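## Task

The rack's front face holds twelve drive blanks in three rows of four. Press every blank that protrudes fully home so it bottoms out and latches, except the rightmost blank of the middle row as seen from in front of the rack, which must stay untouched. The rack is free-standing: tilting it beyond a slight amount counts as failure, and it must finish in its original position.

## Robot and tools

ROBOT. There are two arms, left_arm and right_arm. Left_arm's base sits near (+0.001, +0.233, 0) m and right_arm's near (-0.011, -0.304, 0) m, each turned about 1 degree around z. Each arm has six joints (waist, shoulder, elbow, wrist pitch, wrist yaw, wrist roll) and a two-finger gripper. The fingers point along the gripper's own +z axis and separate along its y axis. end_effector_position marks the spot between the finger pads, roughly 1 cm short of the tips. Cameras: cam_high, cam_low, cam_left_wrist, cam_right_wrist, each 672x504. A camera stand is fixed behind the arms.

FRAMES. The scene frame has its origin at table-top height, halfway between the two nominal base spots: +x points out over the table, +z up, and left_arm is on the +y side (these names do not match left/right in the images). Reported positions (m), quaternions (wxyz) and the Hand target are in the scene frame. Every commanded offset, however, is expressed along the axes of that arm's current Hand target. Reported hand poses can be off by a few centimetres, more when reaching far.

execute_actions(actions, cameras). actions is a list of actions; each action is a table of up to 15 rows, one row per 1/30 s step, and a short table repeats its final row to fill 15 steps. Each row is one flat list of 14 numbers, all within [-1, 1]: left_arm dx, dy, dz, rx, ry, rz, opening, then the same seven for right_arm. The six pose numbers are an offset from that arm's Hand target as it was when the action began, not from the previous row; 1.0 equals 0.6 m of travel or 180 degrees of turn, and rx, ry, rz form a single rotation vector. The next action measures from the new Hand target, so repeating an offset keeps moving the arm. Opening is absolute: +1 fully open (0.093 m), -1 shut. Six zeros for an arm re-request its current Hand target. cameras lists names to show, ["all"] for all, [] for none; by default images appear only when actions is empty. An empty actions list returns the state plus images.

move(target, speed, blend, opening_speed, grip_force, blocking, cameras). target is one 14-number row laid out as above, or up to 15 such rows visited in turn; every row is an offset from the same starting Hand targets, not from the prior row. speed is the top path speed in m/s (0.002 to 2.9, default 0.25; turning up to twice that in rad/s), one value or one per target. blend in metres rounds corners between listed targets; 0 stops at each. opening_speed sets how fast the commanded opening changes, per second on the -1..+1 scale, at least 0.2. grip_force is a per-pad force cap in newtons, 10 to 50, one value or one per arm; it persists. blocking=false returns after about 0.5 s while the move continues. Paths are straight, end together, and do not avoid obstacles or the other arm; grippers lag and stray more at higher speed. Steer around an arm's own base rather than near it. The result adds a move: line giving the ending (done, off_target, moving, held, fault) and any limits (paced = pose clipped, held = steps withheld).

wait(seconds): 0 to 10 s, arms keep their last command; a running move continues. stop(): brakes a running move. zoom_image(camera, region): region [x0, y0, x1, y1] in pixels of that camera's newest image, at most 504 by 504. finished_scene(scene): ends the current scene, giving its number; irreversible.

RESULTS. Each result gives per-arm end_effector_position, end_effector_quat_wxyz, Hand target (the last commanded pose after clipping, which the next offsets start from), Tool commands, grip_measured (+1 open, -1 shut; pads meet near -0.94), Joint positions (last entry is finger gap in metres), joint torques (positive toward larger joint angle, including arm weight), joint velocities and motor temperatures.

CONTROL NOTES. Commanded orientation is clipped to within 40 degrees of the measured one each step. Grippers often stop short of the Hand target because of friction, gravity or contact; check the reported pose after each move, send the remaining distance as a further offset, and correct any tilt. Small moves may not happen or may go sideways. An arm blocked by something keeps pressing until commanded away; to release a push, command a target back behind the gripper's current position.

FOR THIS JOB. Identify the exception blank from the front view (as one faces the rack, not from the robot's side labels). Push each protruding blank straight in along its slot, slowly, with closed fingers or the gripper face, stopping just past the latch point; overshooting the contact presses harder and can shove or tip the loose rack. Watch the rack pose in images to be sure it has not slid or tilted. Avoid: fast contact, hard shoves, arms touching each other, anything falling off the table, holding an arm stretched or pushing against an unreachable pose (motors heat; MOTOR HOT appears at 75 °C, a fault folding the arm at 90 °C).

Each tool is called in YAML: its name, and indented under it one key for each argument.

## Session

execute_actions:
  actions: []

zoom_image:
  camera: "cam_high"
  region: [190, 55, 450, 155]

Scene clock: 0.00 s.
left_arm: end_effector_position=(+0.3744, +0.2530, +0.0657) grip_measured=+1.000 end_effector_quat_wxyz=(+0.530, -0.036, +0.847, +0.016) | right_arm: end_effector_position=(+0.3776, -0.3094, +0.0944) grip_measured=+1.000 end_effector_quat_wxyz=(+0.580, +0.013, +0.814, -0.021)
Joint positions: left_arm=[0.007 1.532 0.341 0.736 -0.029 -0.027 0.093] | right_arm=[0.03 1.538 0.356 0.849 0.059 0 0.093]
Joint velocities: within noise
Joint torques (N m): no reading
Motor temperatures (°C): left_arm=[29 36 36 35 29 27 29] | right_arm=[29 36 37 39 28 26 29]
Heat: left arm: 36 °C; right arm: 39 °C.
Hand target: left_arm +0.3811, +0.2552, +0.0794; +0.548, -0.036, +0.835, +0.019 | right_arm +0.3794, -0.3070, +0.0982; +0.583, +0.011, +0.812, -0.017
Tool commands: left_gripper/opening=+1.0 right_gripper/opening=+1.0

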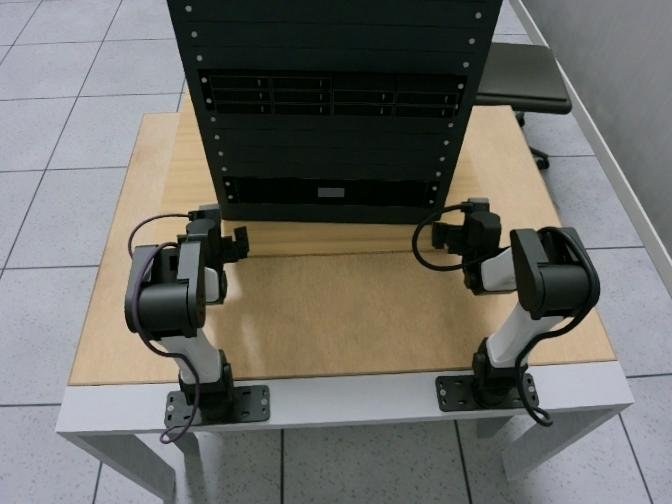

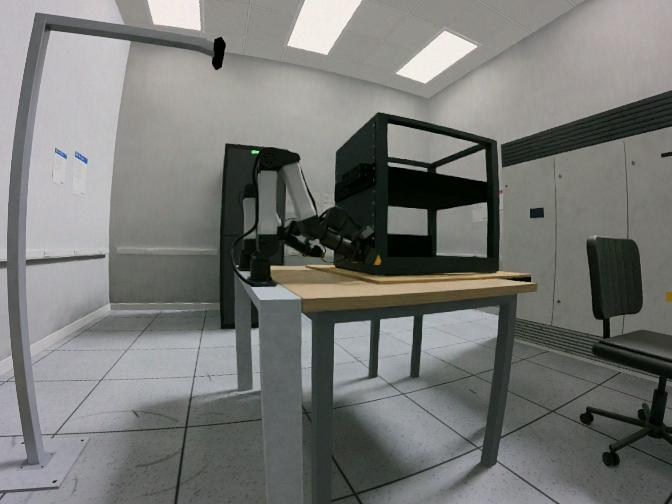

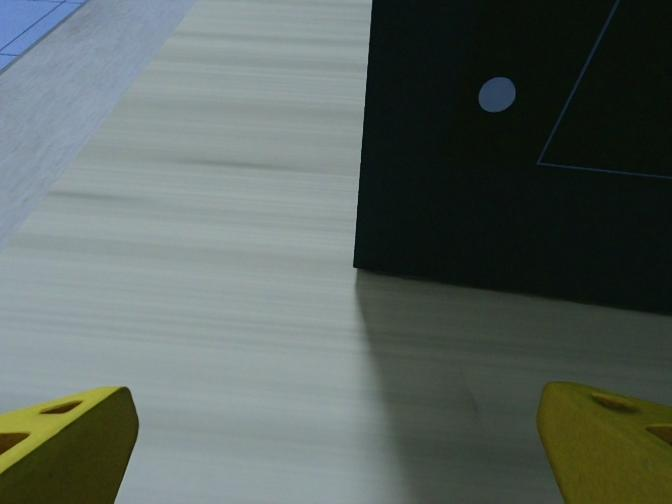

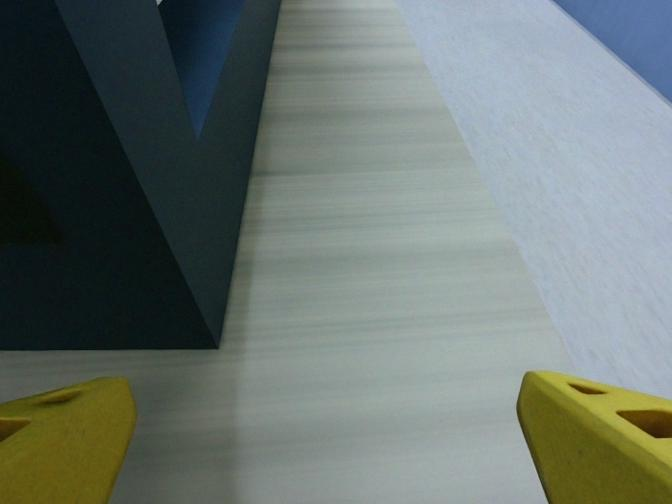

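Scaled by 1.938 from the camera's 672x504 image, which has a finer 960x720 frame.

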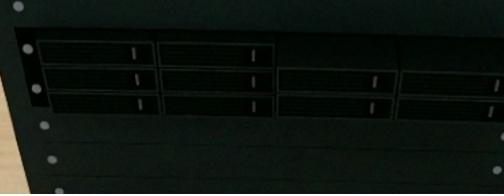

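move:
  target: [-0.46,-0.243,-0.486,0.0249,-0.1301,0.0077,-1,-0.479,0.26,-0.426,-0.0127,-0.1036,0.0027,-1]
  speed: 0.35
  cameras: ["cam_left_wrist","cam_right_wrist"]

zoom_image:
  camera: "cam_left_wrist"
  region: [140, 120, 640, 370]

zoom_image:
  camera: "cam_right_wrist"
  region: [0, 120, 480, 370]

Scene clock: 7.10 s.
left_arm: end_effector_position=(+0.2385, +0.0912, +0.4347) grip_measured=-0.987 end_effector_quat_wxyz=(+0.702, +0.021, +0.712, +0.005) | right_arm: end_effector_position=(+0.2372, -0.1376, +0.4439) grip_measured=-0.973 end_effector_quat_wxyz=(+0.709, -0.007, +0.705, +0.000)
Joint positions: left_arm=[-1.139 0.907 1.153 -0.275 -1.083 0.01 0] | right_arm=[1.137 1.009 1.198 -0.177 1.108 -0.022 0]
Joint torques (N m): left_arm=[-0.65 -0.68 9.69 1.49 -0.19 -0.08] | right_arm=[0.69 -0.58 11.25 1.47 0.09 0.2]
Heat: left arm: 37 °C; right arm: 41 °C.
Hand target: left_arm +0.2359, +0.1000, +0.4500; +0.707, -0.001, +0.707, +0.000 | right_arm +0.2354, -0.1402, +0.4499; +0.707, +0.000, +0.707, +0.000
Off the commanded pose: left_arm 0.018 m, 3 deg | right_arm 0.007 m, 1 deg.
move: off_target (left_arm)
Images, in order (width x height): cam_left_wrist 672x504, cam_right_wrist 672x504.

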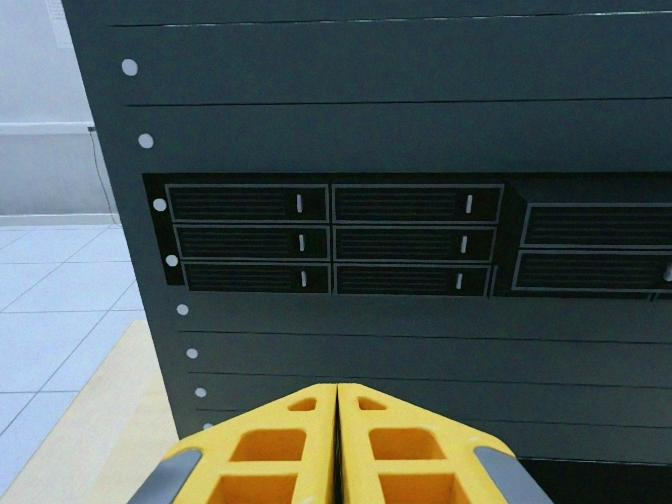

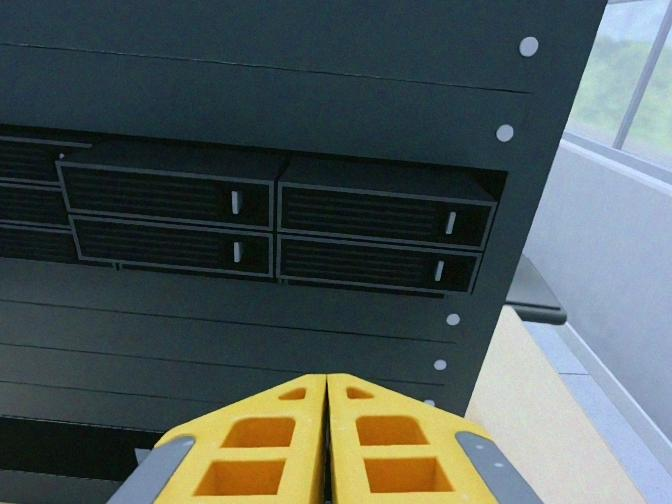

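Scaled by 1.008 from the camera's 672x504 image, which has a finer 960x720 frame.

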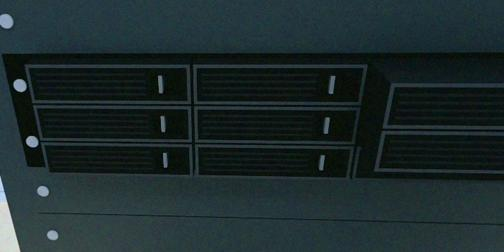

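Scaled by 1.050 from the camera's 672x504 image, which has a finer 960x720 frame.

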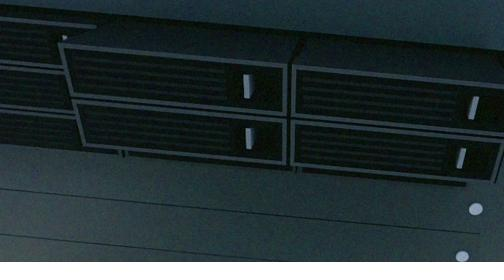

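move:
  target: [0.083,-0.033,0.115,0.415,-0.0567,-0.0436,-1,-0.0083,-0.041,0.091,0,0.167,0,-1]
  speed: 0.35
  cameras: ["cam_left_wrist","cam_right_wrist"]

zoom_image:
  camera: "cam_left_wrist"
  region: [200, 120, 500, 345]

Scene clock: 15.80 s.
left_arm: end_effector_position=(+0.3105, +0.0822, +0.3997) grip_measured=-0.987 end_effector_quat_wxyz=(+0.610, +0.368, +0.515, -0.477) | right_arm: end_effector_position=(+0.2926, -0.1627, +0.4582) grip_measured=-0.973 end_effector_quat_wxyz=(+0.511, -0.005, +0.859, +0.000)
Joint positions: left_arm=[-0.005 1.334 0.893 1.113 1.244 -0.69 0] | right_arm=[0.752 1.506 2.215 -1.338 0.625 0.395 0]
Joint torques (N m): left_arm=[-0.36 -3.99 5.26 1.45 -0.2 -0.08] | right_arm=[-0.9 -2.88 7.98 1.44 0.06 0.3]
Heat: left arm: 39 °C; right arm: 41 °C.
Hand target: left_arm +0.3049, +0.0802, +0.4001; +0.617, +0.383, +0.500, -0.473 | right_arm +0.2900, -0.1648, +0.4549; +0.499, +0.000, +0.866, +0.000
Off the commanded pose: left_arm 0.006 m, 3 deg | right_arm 0.005 m, 2 deg.
move: off_target (left_arm)
Images, in order (width x height): cam_left_wrist 672x504, cam_right_wrist 672x504.

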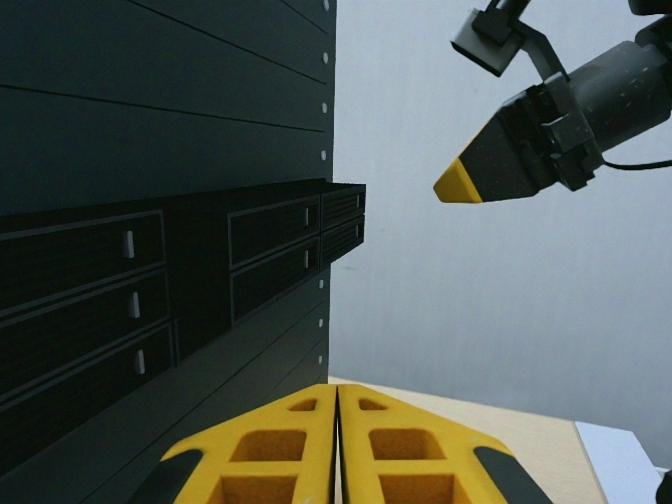

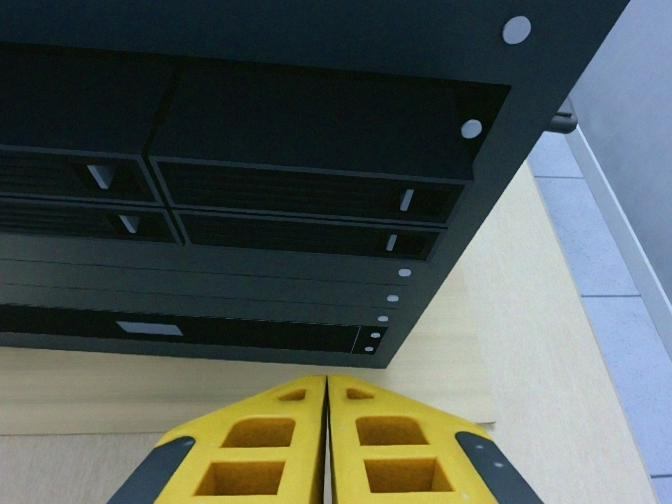

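Scaled by 1.680 from the camera's 672x504 image, which has a finer 960x720 frame.

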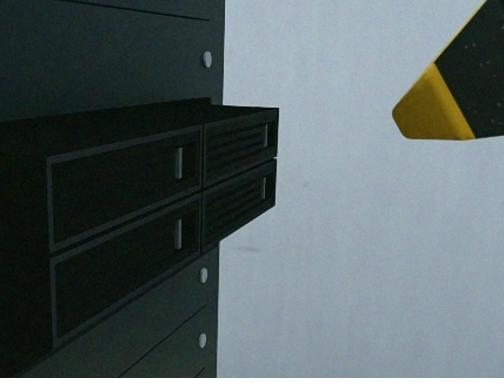

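move:
  target: [0,0,0,0,0,0,-1,-0.027,0,0.0805,0,0,0,-1]
  speed: 0.15
  cameras: ["cam_left_wrist","cam_right_wrist"]

zoom_image:
  camera: "cam_left_wrist"
  region: [200, 120, 500, 345]

Scene clock: 19.00 s.
left_arm: end_effector_position=(+0.3098, +0.0822, +0.4005) grip_measured=-0.987 end_effector_quat_wxyz=(+0.611, +0.369, +0.513, -0.477) | right_arm: end_effector_position=(+0.3350, -0.1676, +0.4373) grip_measured=-0.973 end_effector_quat_wxyz=(+0.488, +0.000, +0.873, -0.009)
Joint positions: left_arm=[-0.005 1.334 0.893 1.121 1.244 -0.694 0] | right_arm=[0.619 1.586 2.215 -1.277 0.516 0.339 0]
Joint torques (N m): left_arm=[-0.36 -3.78 5.22 1.44 -0.21 -0.08] | right_arm=[-0.9 -4.6 7.51 2.22 0.03 -0.12]
Heat: left arm: 39 °C; right arm: 42 °C.
Hand target: left_arm +0.3049, +0.0802, +0.4001; +0.617, +0.383, +0.500, -0.473 | right_arm +0.3399, -0.1648, +0.4447; +0.499, +0.000, +0.866, +0.000
Off the commanded pose: left_arm 0.005 m, 2 deg | right_arm 0.009 m, 2 deg.
move: done
Images, in order (width x height): cam_left_wrist 672x504, cam_right_wrist 672x504.

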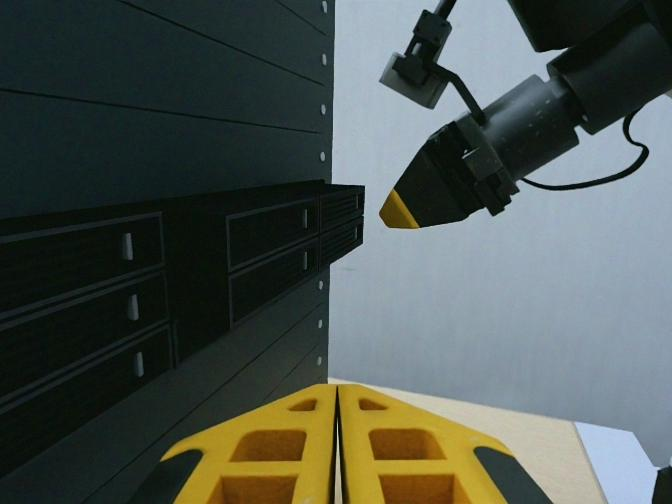

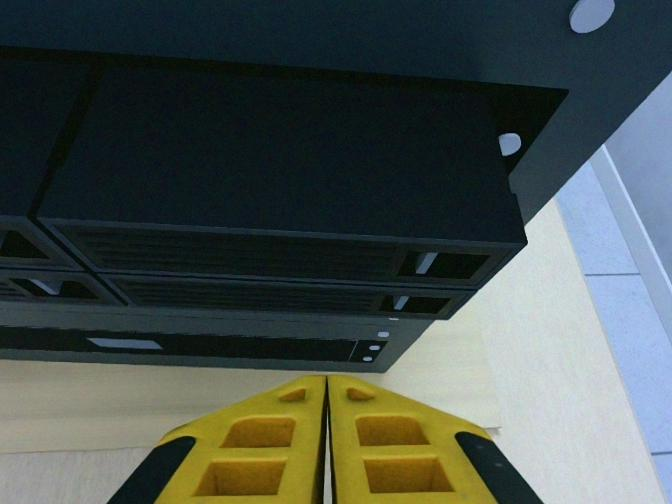

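Scaled by 1.680 from the camera's 672x504 image, which has a finer 960x720 frame.

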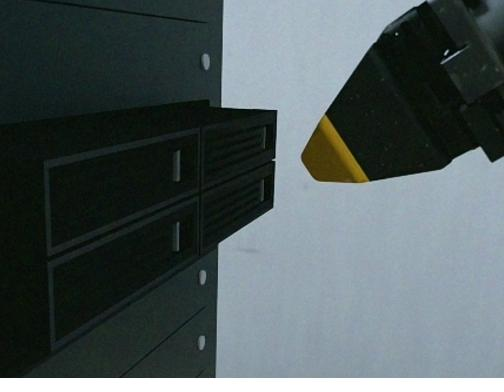

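move:
  target: [0,0,0,0,0,0,-1,-0.0144,0.012,-0.0083,0,0,0,-1]
  speed: 0.1
  cameras: ["cam_left_wrist"]

zoom_image:
  camera: "cam_left_wrist"
  region: [200, 120, 500, 345]

Scene clock: 21.37 s.
left_arm: end_effector_position=(+0.3098, +0.0822, +0.4005) grip_measured=-0.987 end_effector_quat_wxyz=(+0.611, +0.369, +0.513, -0.477) | right_arm: end_effector_position=(+0.3432, -0.1571, +0.4587) grip_measured=-0.973 end_effector_quat_wxyz=(+0.510, +0.005, +0.860, +0.010)
Joint positions: left_arm=[-0.005 1.334 0.893 1.121 1.244 -0.694 0] | right_arm=[0.63 1.65 2.347 -1.28 0.516 0.339 0]
Joint torques (N m): left_arm=[-0.36 -3.79 5.23 1.43 -0.2 -0.08] | right_arm=[0.73 -4.31 8.2 1.52 0.18 0.03]
Heat: left arm: 39 °C; right arm: 42 °C.
Hand target: left_arm +0.3049, +0.0802, +0.4001; +0.617, +0.383, +0.500, -0.473 | right_arm +0.3400, -0.1576, +0.4547; +0.499, +0.000, +0.866, +0.000
Off the commanded pose: left_arm 0.005 m, 2 deg | right_arm 0.005 m, 2 deg.
move: done
Images, in order (width x height): cam_left_wrist 672x504.

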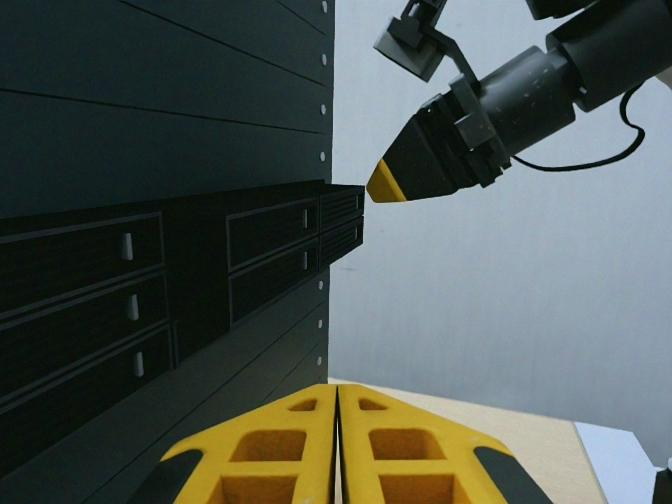

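Scaled by 1.680 from the camera's 672x504 image, which has a finer 960x720 frame.

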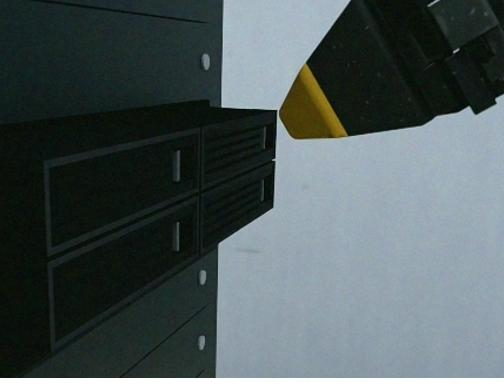

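move:
  target: [0,0,0,0,0,0,-1,0.004,0,0.035,0,0,0,-1]
  speed: 0.1
  cameras: ["cam_left_wrist"]

zoom_image:
  camera: "cam_left_wrist"
  region: [200, 120, 500, 345]

Scene clock: 23.73 s.
left_arm: end_effector_position=(+0.3098, +0.0822, +0.4005) grip_measured=-0.987 end_effector_quat_wxyz=(+0.611, +0.369, +0.513, -0.477) | right_arm: end_effector_position=(+0.3520, -0.1612, +0.4416) grip_measured=-0.973 end_effector_quat_wxyz=(+0.494, +0.004, +0.869, -0.004)
Joint positions: left_arm=[-0.005 1.334 0.893 1.121 1.244 -0.694 0] | right_arm=[0.604 1.65 2.289 -1.263 0.505 0.331 0]
Joint torques (N m): left_arm=[-0.36 -3.79 5.24 1.43 -0.2 -0.08] | right_arm=[-0.77 -5.65 4.83 2.26 0.02 -0.12]
Heat: left arm: 39 °C; right arm: 42 °C.
Hand target: left_arm +0.3049, +0.0802, +0.4001; +0.617, +0.383, +0.500, -0.473 | right_arm +0.3569, -0.1576, +0.4421; +0.499, +0.000, +0.866, +0.000
Off the commanded pose: left_arm 0.005 m, 2 deg | right_arm 0.006 m, 1 deg.
move: done
Images, in order (width x height): cam_left_wrist 672x504.

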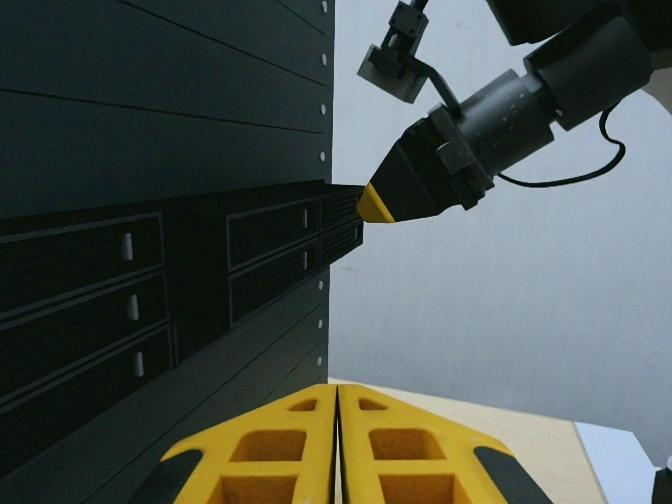

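Scaled by 1.680 from the camera's 672x504 image, which has a finer 960x720 frame.

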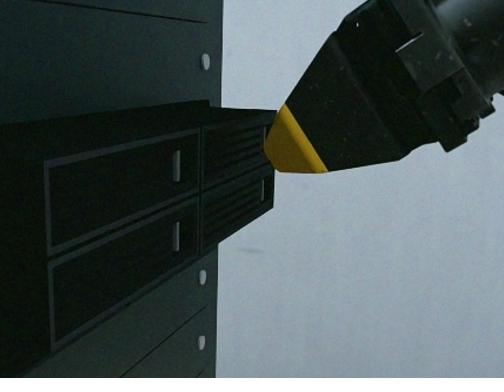

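move:
  target: [0,0,0,0,0,0,-1,-0.0127,0,-0.0015,0,0,0,-1]
  speed: 0.1
  cameras: ["cam_left_wrist"]

zoom_image:
  camera: "cam_left_wrist"
  region: [200, 120, 500, 345]

Scene clock: 25.83 s.
left_arm: end_effector_position=(+0.3098, +0.0822, +0.4005) grip_measured=-0.987 end_effector_quat_wxyz=(+0.611, +0.369, +0.513, -0.477) | right_arm: end_effector_position=(+0.3575, -0.1565, +0.4488) grip_measured=-0.973 end_effector_quat_wxyz=(+0.502, +0.004, +0.865, +0.003)
Joint positions: left_arm=[-0.005 1.334 0.893 1.121 1.244 -0.694 0] | right_arm=[0.604 1.682 2.346 -1.263 0.499 0.326 0]
Joint torques (N m): left_arm=[-0.36 -3.78 5.23 1.44 -0.21 -0.08] | right_arm=[-0.88 -4.74 8.43 1.84 0.02 -0.12]
Heat: left arm: 39 °C; right arm: 42 °C.
Hand target: left_arm +0.3049, +0.0802, +0.4001; +0.617, +0.383, +0.500, -0.473 | right_arm +0.3600, -0.1576, +0.4491; +0.499, +0.000, +0.866, +0.000
Off the commanded pose: left_arm 0.005 m, 2 deg | right_arm 0.003 m, 1 deg.
move: done
Images, in order (width x height): cam_left_wrist 672x504.

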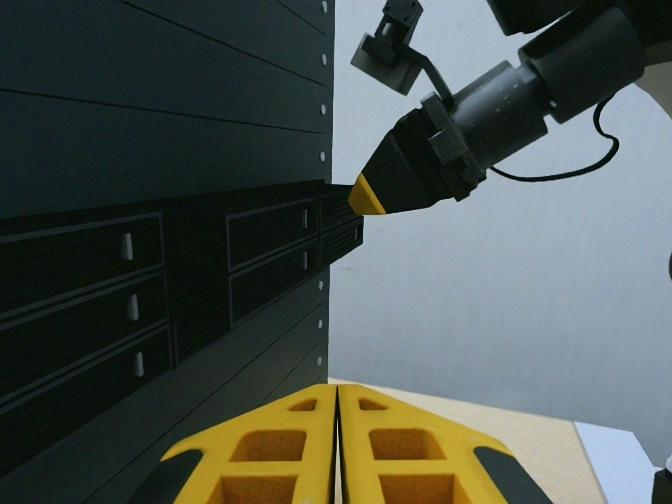

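Scaled by 1.680 from the camera's 672x504 image, which has a finer 960x720 frame.

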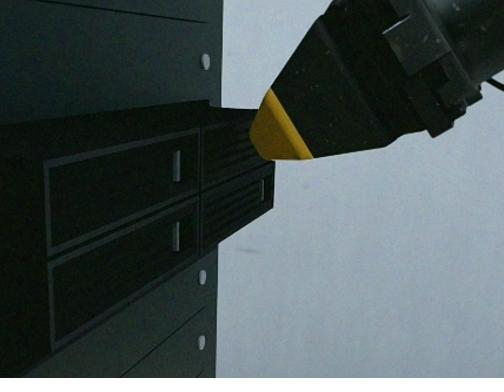

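move:
  target: [0,0,0,0,0,0,-1,-0.0245,0,0.0435,0,0,0,-1]
  speed: 0.08
  cameras: ["cam_left_wrist","cam_right_wrist"]

zoom_image:
  camera: "cam_left_wrist"
  region: [200, 120, 500, 345]

Scene clock: 32.53 s.
left_arm: end_effector_position=(+0.3098, +0.0822, +0.4005) grip_measured=-0.987 end_effector_quat_wxyz=(+0.611, +0.369, +0.513, -0.477) | right_arm: end_effector_position=(+0.3894, -0.1578, +0.4510) grip_measured=-0.973 end_effector_quat_wxyz=(+0.507, +0.008, +0.862, +0.004)
Joint positions: left_arm=[-0.005 1.334 0.893 1.121 1.244 -0.694 0] | right_arm=[0.542 1.799 2.49 -1.263 0.453 0.291 0]
Joint torques (N m): left_arm=[-0.38 -3.77 5.23 1.43 -0.2 -0.07] | right_arm=[-0.88 -5.68 8.27 1.77 0 -0.12]
Heat: left arm: 40 °C; right arm: 42 °C.
Hand target: left_arm +0.3049, +0.0802, +0.4001; +0.617, +0.383, +0.500, -0.473 | right_arm +0.3899, -0.1576, +0.4487; +0.499, +0.000, +0.866, +0.000
Off the commanded pose: left_arm 0.005 m, 2 deg | right_arm 0.002 m, 1 deg.
move: done
Images, in order (width x height): cam_left_wrist 672x504, cam_right_wrist 672x504.

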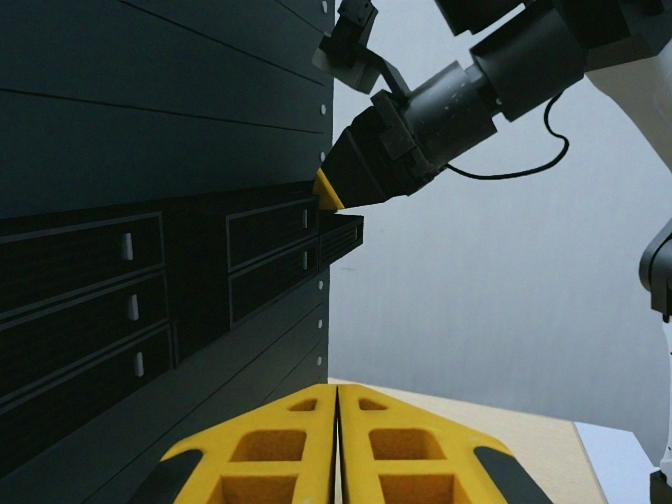

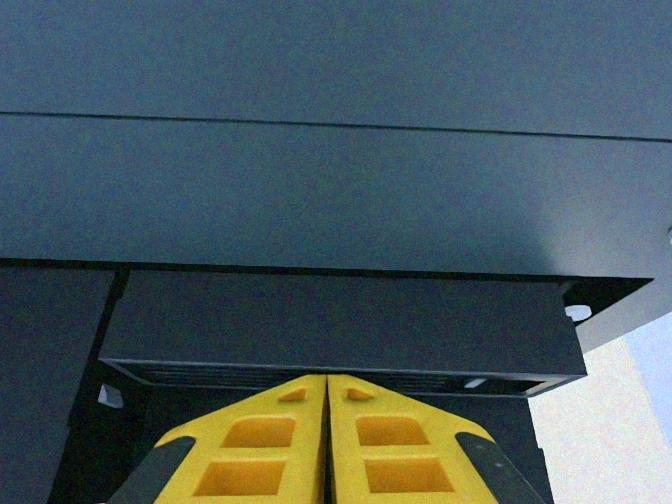

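Scaled by 1.680 from the camera's 672x504 image, which has a finer 960x720 frame.

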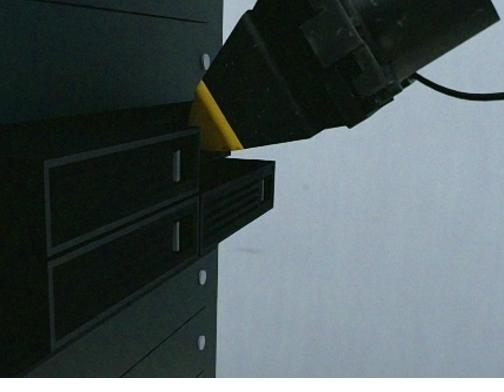

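move:
  target: [0,0,0,0,0,0,-1,-0.0045,0,0.030,0,0,0,-1]
  speed: 0.08
  cameras: ["cam_left_wrist","cam_right_wrist"]

zoom_image:
  camera: "cam_left_wrist"
  region: [200, 120, 500, 345]

Scene clock: 34.37 s.
left_arm: end_effector_position=(+0.3098, +0.0822, +0.4005) grip_measured=-0.987 end_effector_quat_wxyz=(+0.611, +0.369, +0.513, -0.477) | right_arm: end_effector_position=(+0.3982, -0.1576, +0.4419) grip_measured=-0.973 end_effector_quat_wxyz=(+0.497, +0.001, +0.868, +0.000)
Joint positions: left_arm=[-0.005 1.334 0.893 1.121 1.244 -0.694 0] | right_arm=[0.525 1.824 2.495 -1.263 0.433 0.276 0]
Joint torques (N m): left_arm=[-0.35 -3.79 5.24 1.44 -0.21 -0.08] | right_arm=[-1.05 -5.33 7.95 2.14 -0.02 -0.14]
Heat: left arm: 40 °C; right arm: 42 °C.
Hand target: left_arm +0.3049, +0.0802, +0.4001; +0.617, +0.383, +0.500, -0.473 | right_arm +0.4069, -0.1576, +0.4420; +0.499, +0.000, +0.866, +0.000
Off the commanded pose: left_arm 0.005 m, 2 deg | right_arm 0.009 m, 0 deg.
move: done
Images, in order (width x height): cam_left_wrist 672x504, cam_right_wrist 672x504.

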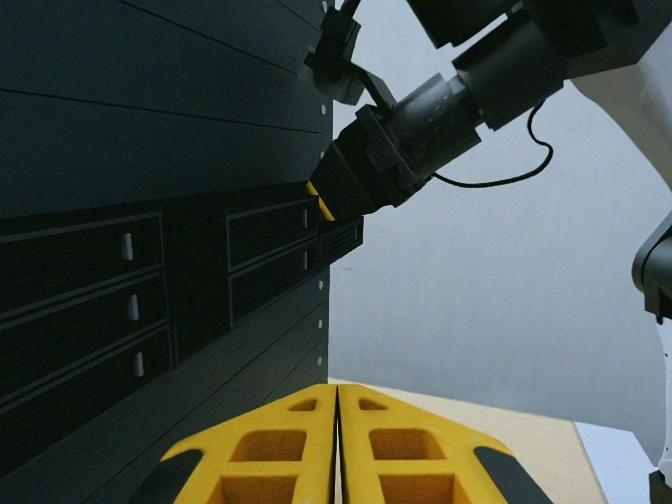

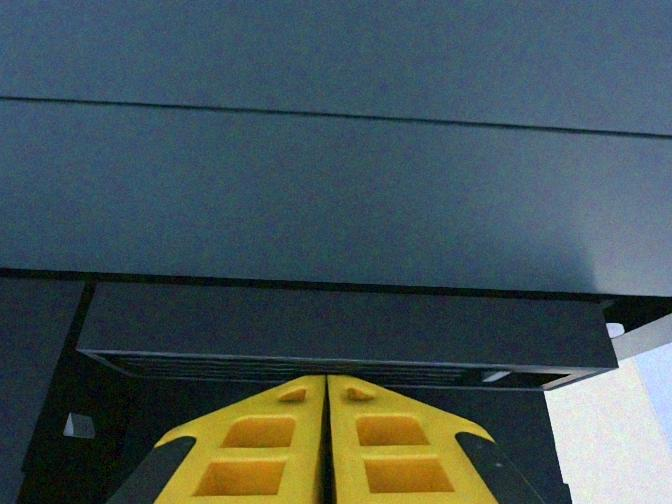

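Scaled by 1.680 from the camera's 672x504 image, which has a finer 960x720 frame.

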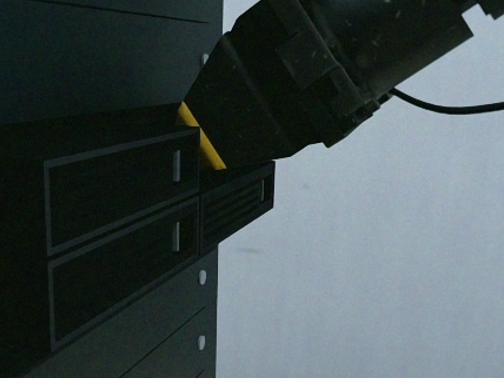

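move:
  target: [0,0,0,0,0,0,-1,-0.0143,0,0.0148,0,0,0,-1]
  speed: 0.08
  cameras: ["cam_left_wrist","cam_right_wrist"]

zoom_image:
  camera: "cam_left_wrist"
  region: [200, 120, 500, 345]

Scene clock: 36.40 s.
left_arm: end_effector_position=(+0.3098, +0.0822, +0.4005) grip_measured=-0.987 end_effector_quat_wxyz=(+0.611, +0.369, +0.513, -0.477) | right_arm: end_effector_position=(+0.3991, -0.1573, +0.4427) grip_measured=-0.973 end_effector_quat_wxyz=(+0.486, -0.006, +0.874, +0.002)
Joint positions: left_arm=[-0.005 1.334 0.893 1.121 1.244 -0.694 0] | right_arm=[0.516 1.899 2.648 -1.363 0.408 0.27 0]
Joint torques (N m): left_arm=[-0.35 -3.79 5.23 1.43 -0.21 -0.08] | right_arm=[-1.8 -4.38 7.36 2.54 0.06 -0.13]
Heat: left arm: 40 °C; right arm: 43 °C.
Hand target: left_arm +0.3049, +0.0802, +0.4001; +0.617, +0.383, +0.500, -0.473 | right_arm +0.4188, -0.1576, +0.4450; +0.499, +0.000, +0.866, +0.000
Off the commanded pose: left_arm 0.005 m, 2 deg | right_arm 0.020 m, 2 deg.
move: off_target (right_arm)
Images, in order (width x height): cam_left_wrist 672x504, cam_right_wrist 672x504.

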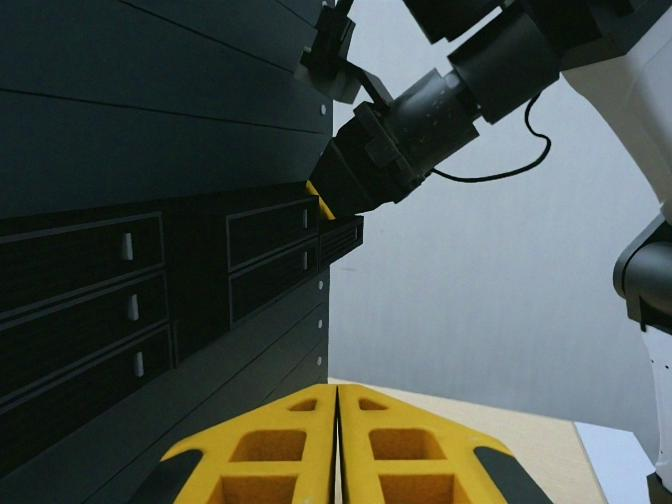

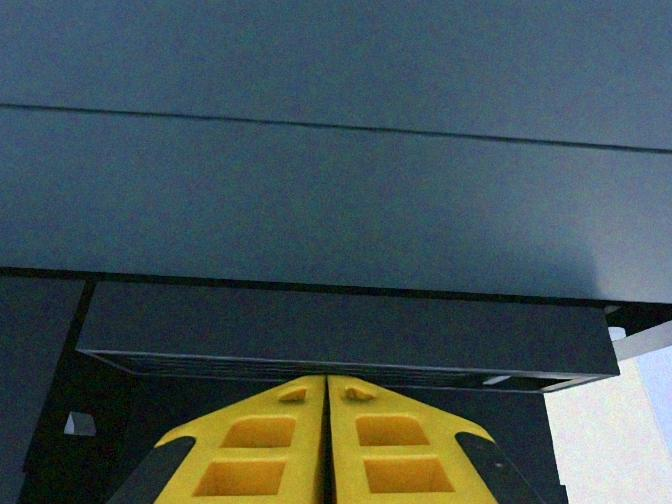

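Scaled by 1.680 from the camera's 672x504 image, which has a finer 960x720 frame.

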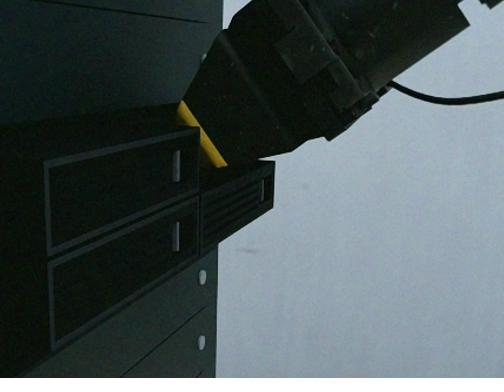

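move:
  target: [0,0,0,0,0,0,-1,-0.0125,0,0.0217,0,0,0,-1]
  speed: 0.08
  cameras: ["cam_left_wrist","cam_right_wrist"]

zoom_image:
  camera: "cam_left_wrist"
  region: [200, 120, 500, 345]

Scene clock: 38.80 s.
left_arm: end_effector_position=(+0.3098, +0.0822, +0.4005) grip_measured=-0.987 end_effector_quat_wxyz=(+0.611, +0.369, +0.513, -0.477) | right_arm: end_effector_position=(+0.4004, -0.1575, +0.4426) grip_measured=-0.973 end_effector_quat_wxyz=(+0.477, -0.013, +0.879, +0.006)
Joint positions: left_arm=[-0.005 1.334 0.893 1.121 1.244 -0.694 0] | right_arm=[0.504 1.986 2.826 -1.465 0.379 0.26 0]
Joint torques (N m): left_arm=[-0.38 -3.78 5.23 1.43 -0.21 -0.08] | right_arm=[-2.69 -3.25 5.71 2.99 0.16 -0.15]
Motor temperatures (°C): left_arm=[29 36 40 37 29 27 29] | right_arm=[29 37 41 44 28 26 29]
Heat: left arm: 40 °C; right arm: 44 °C.
Hand target: left_arm +0.3049, +0.0802, +0.4001; +0.617, +0.383, +0.500, -0.473 | right_arm +0.4339, -0.1576, +0.4450; +0.499, +0.000, +0.866, +0.000
Off the commanded pose: left_arm 0.005 m, 2 deg | right_arm 0.034 m, 3 deg.
move: off_target (right_arm)
Images, in order (width x height): cam_left_wrist 672x504, cam_right_wrist 672x504.

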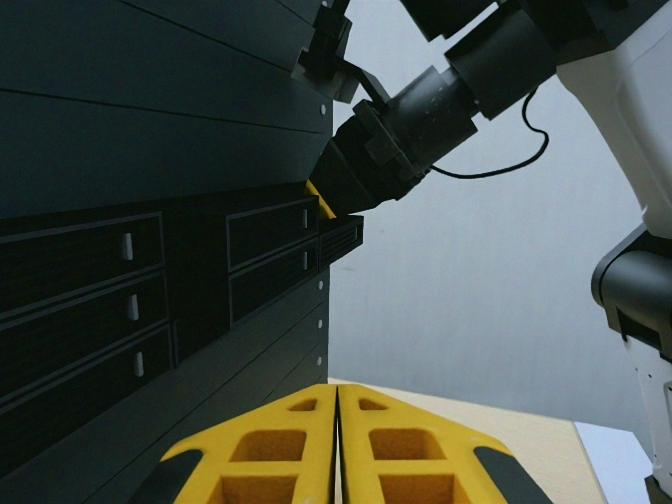

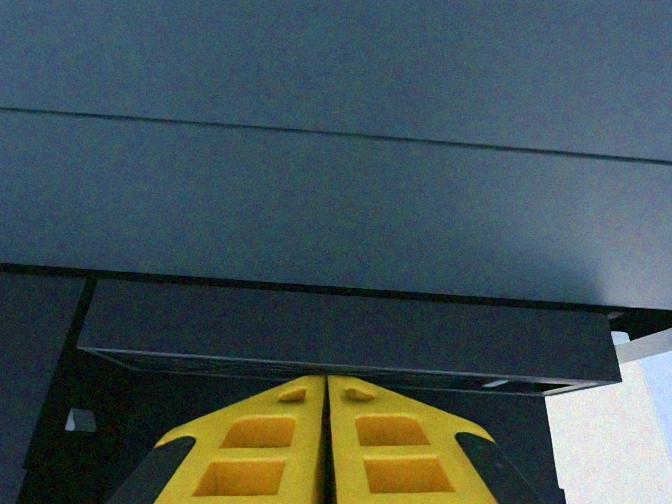

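Scaled by 1.680 from the camera's 672x504 image, which has a finer 960x720 frame.

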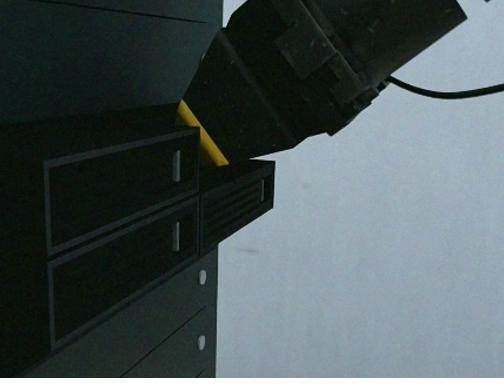

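move:
  target: [0,0,0,0,0,0,-1,0.02,0,-0.17,0,0,0,-1]
  speed: 0.15
  cameras: ["cam_left_wrist","cam_right_wrist"]

zoom_image:
  camera: "cam_left_wrist"
  region: [220, 150, 400, 285]

zoom_image:
  camera: "cam_right_wrist"
  region: [100, 130, 600, 420]

Scene clock: 41.20 s.
left_arm: end_effector_position=(+0.3098, +0.0822, +0.4005) grip_measured=-0.987 end_effector_quat_wxyz=(+0.611, +0.369, +0.513, -0.477) | right_arm: end_effector_position=(+0.3509, -0.1510, +0.4842) grip_measured=-0.973 end_effector_quat_wxyz=(+0.523, -0.012, +0.852, +0.008)
Joint positions: left_arm=[-0.005 1.334 0.893 1.121 1.244 -0.694 0] | right_arm=[0.63 1.894 2.854 -1.505 0.511 0.291 0]
Joint torques (N m): left_arm=[-0.35 -3.79 5.26 1.44 -0.21 -0.08] | right_arm=[0.72 -8.2 5.2 1.55 0.24 0.29]
Heat: left arm: 40 °C; right arm: 44 °C.
Hand target: left_arm +0.3049, +0.0802, +0.4001; +0.617, +0.383, +0.500, -0.473 | right_arm +0.3396, -0.1576, +0.4857; +0.499, +0.000, +0.866, +0.000
Off the commanded pose: left_arm 0.005 m, 2 deg | right_arm 0.013 m, 4 deg.
elbow stopped short (right arm): the move would have taken joint 3 (elbow) straighter than the controller allows.
move: off_target (right_arm)
Images, in order (width x height): cam_left_wrist 672x504, cam_right_wrist 672x504.

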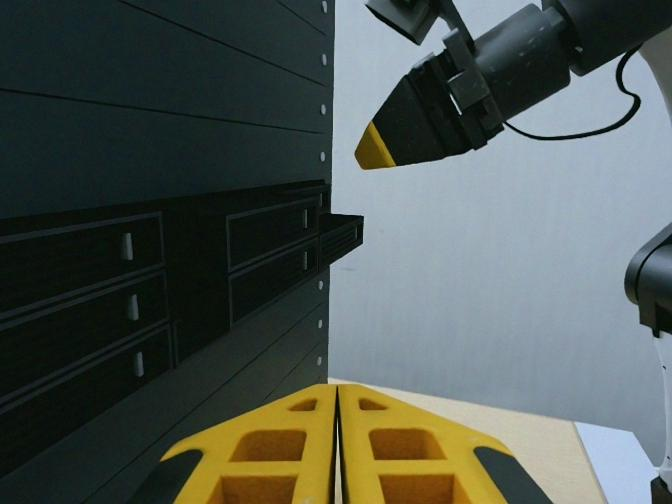

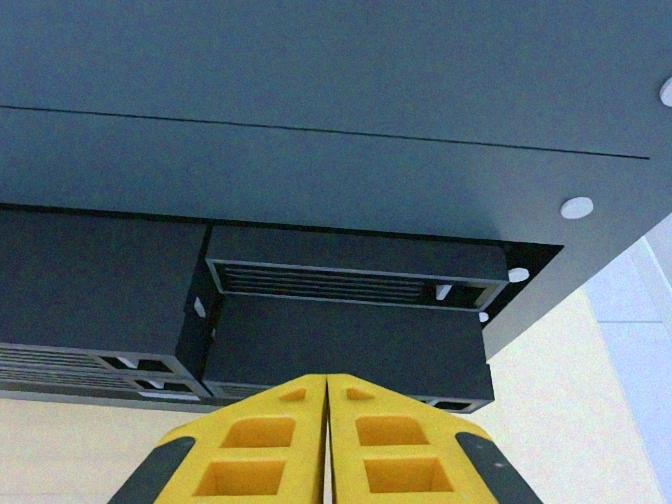

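Scaled by 2.800 from the camera's 672x504 image, which has a finer 960x720 frame.

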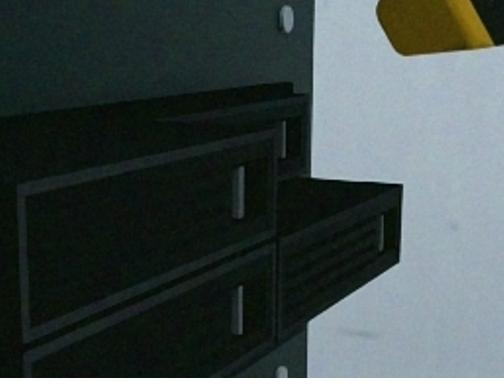

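Scaled by 1.008 from the camera's 672x504 image, which has a finer 960x720 frame.

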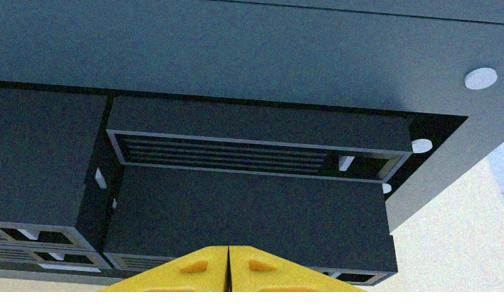

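move:
  target:
    - [0,0,0,0,0,0,-1,0.025,0.0,-0.0433,0,0,0,-1]
    - [0,0,0,0,0,0,-1,0.0727,0.175,-0.0158,0,-0.083,0,-1]
  speed: 0.2
  blend: 0.01
  cameras: ["cam_left_wrist","cam_right_wrist"]

zoom_image:
  camera: "cam_left_wrist"
  region: [140, 120, 440, 345]

Scene clock: 45.93 s.
left_arm: end_effector_position=(+0.3098, +0.0822, +0.4005) grip_measured=-0.987 end_effector_quat_wxyz=(+0.611, +0.369, +0.513, -0.477) | right_arm: end_effector_position=(+0.3137, -0.0461, +0.4402) grip_measured=-0.973 end_effector_quat_wxyz=(+0.594, -0.011, +0.805, -0.009)
Joint positions: left_arm=[-0.005 1.334 0.893 1.121 1.244 -0.694 0] | right_arm=[1.024 1.641 2.038 -0.919 0.939 0.408 0]
Joint torques (N m): left_arm=[-0.38 -3.79 5.24 1.44 -0.21 -0.07] | right_arm=[-0.01 -9.83 5.82 2.16 0.33 -0.11]
Heat: left arm: 40 °C; right arm: 44 °C.
Hand target: left_arm +0.3049, +0.0802, +0.4001; +0.617, +0.383, +0.500, -0.473 | right_arm +0.3095, -0.0526, +0.4528; +0.608, +0.000, +0.794, +0.000
Off the commanded pose: left_arm 0.005 m, 2 deg | right_arm 0.015 m, 3 deg.
move: off_target (right_arm)
Images, in order (width x height): cam_left_wrist 672x504, cam_right_wrist 672x504.

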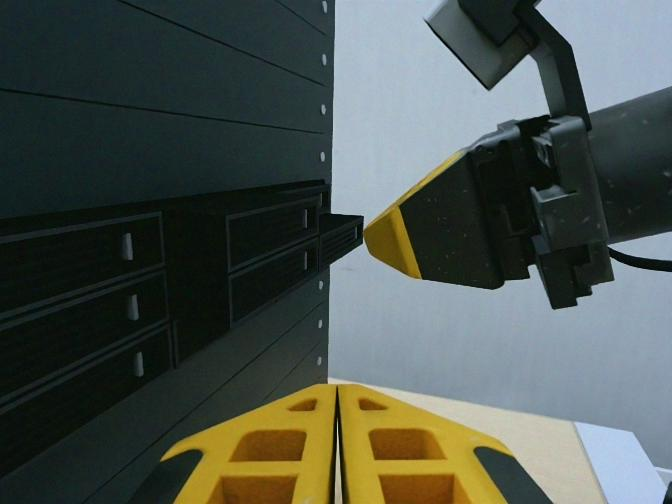

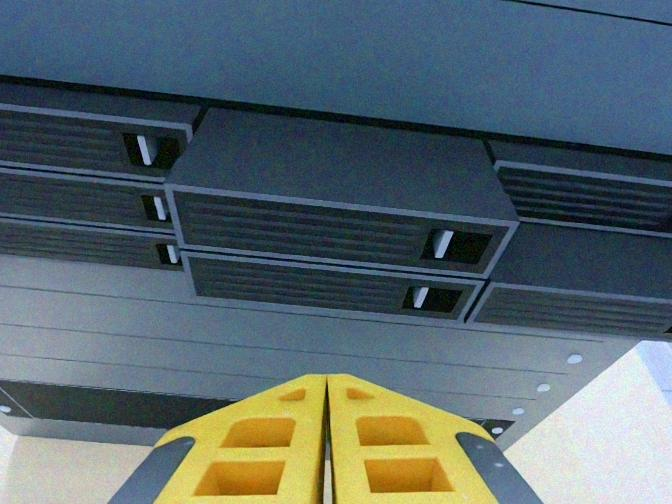

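Scaled by 1.680 from the camera's 672x504 image, which has a finer 960x720 frame.

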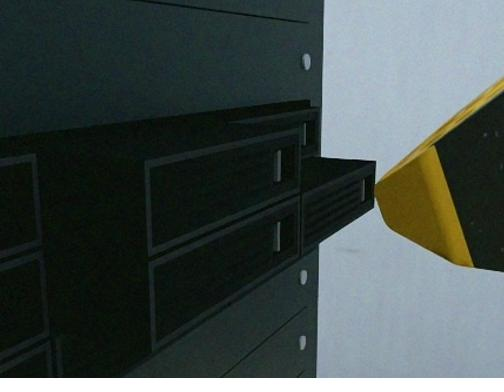

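move:
  target: [0,0,0,0,0,0,-1,-0.0358,0.008,0.0939,0,0,0,-1]
  speed: 0.09
  cameras: ["cam_left_wrist","cam_right_wrist"]

zoom_image:
  camera: "cam_left_wrist"
  region: [140, 120, 440, 345]

Scene clock: 48.63 s.
left_arm: end_effector_position=(+0.3098, +0.0822, +0.4005) grip_measured=-0.987 end_effector_quat_wxyz=(+0.611, +0.369, +0.513, -0.477) | right_arm: end_effector_position=(+0.3653, -0.0523, +0.4505) grip_measured=-0.973 end_effector_quat_wxyz=(+0.599, -0.003, +0.801, -0.011)
Joint positions: left_arm=[-0.005 1.334 0.893 1.121 1.244 -0.694 0] | right_arm=[0.887 1.75 2.176 -0.86 0.835 0.308 0]
Joint torques (N m): left_arm=[-0.36 -3.81 5.26 1.43 -0.21 -0.08] | right_arm=[-0.75 -6.42 10.09 2.21 0.03 -0.11]
Heat: left arm: 40 °C; right arm: 44 °C.
Hand target: left_arm +0.3049, +0.0802, +0.4001; +0.617, +0.383, +0.500, -0.473 | right_arm +0.3695, -0.0478, +0.4588; +0.608, +0.000, +0.794, +0.000
Off the commanded pose: left_arm 0.005 m, 2 deg | right_arm 0.010 m, 2 deg.
move: done
Images, in order (width x height): cam_left_wrist 672x504, cam_right_wrist 672x504.

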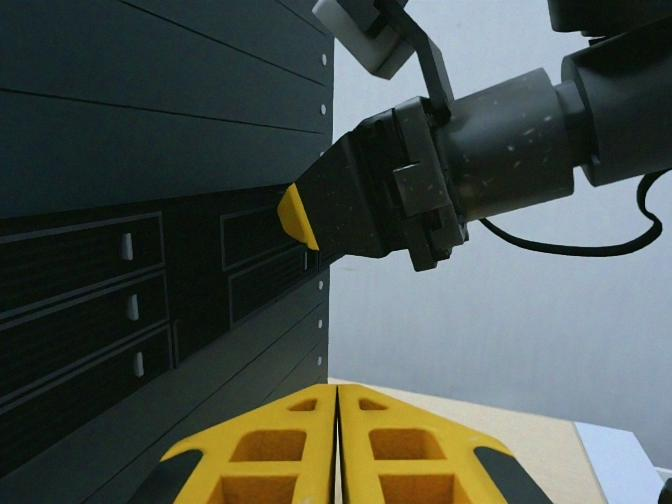

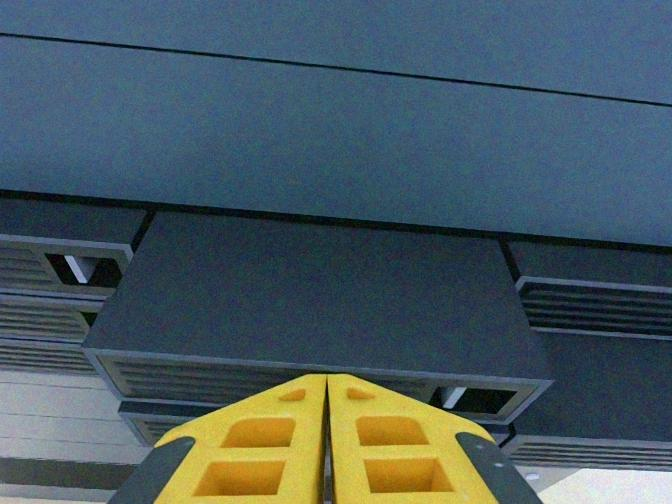

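Scaled by 1.680 from the camera's 672x504 image, which has a finer 960x720 frame.

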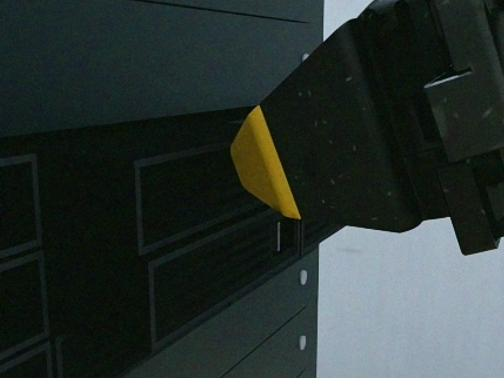

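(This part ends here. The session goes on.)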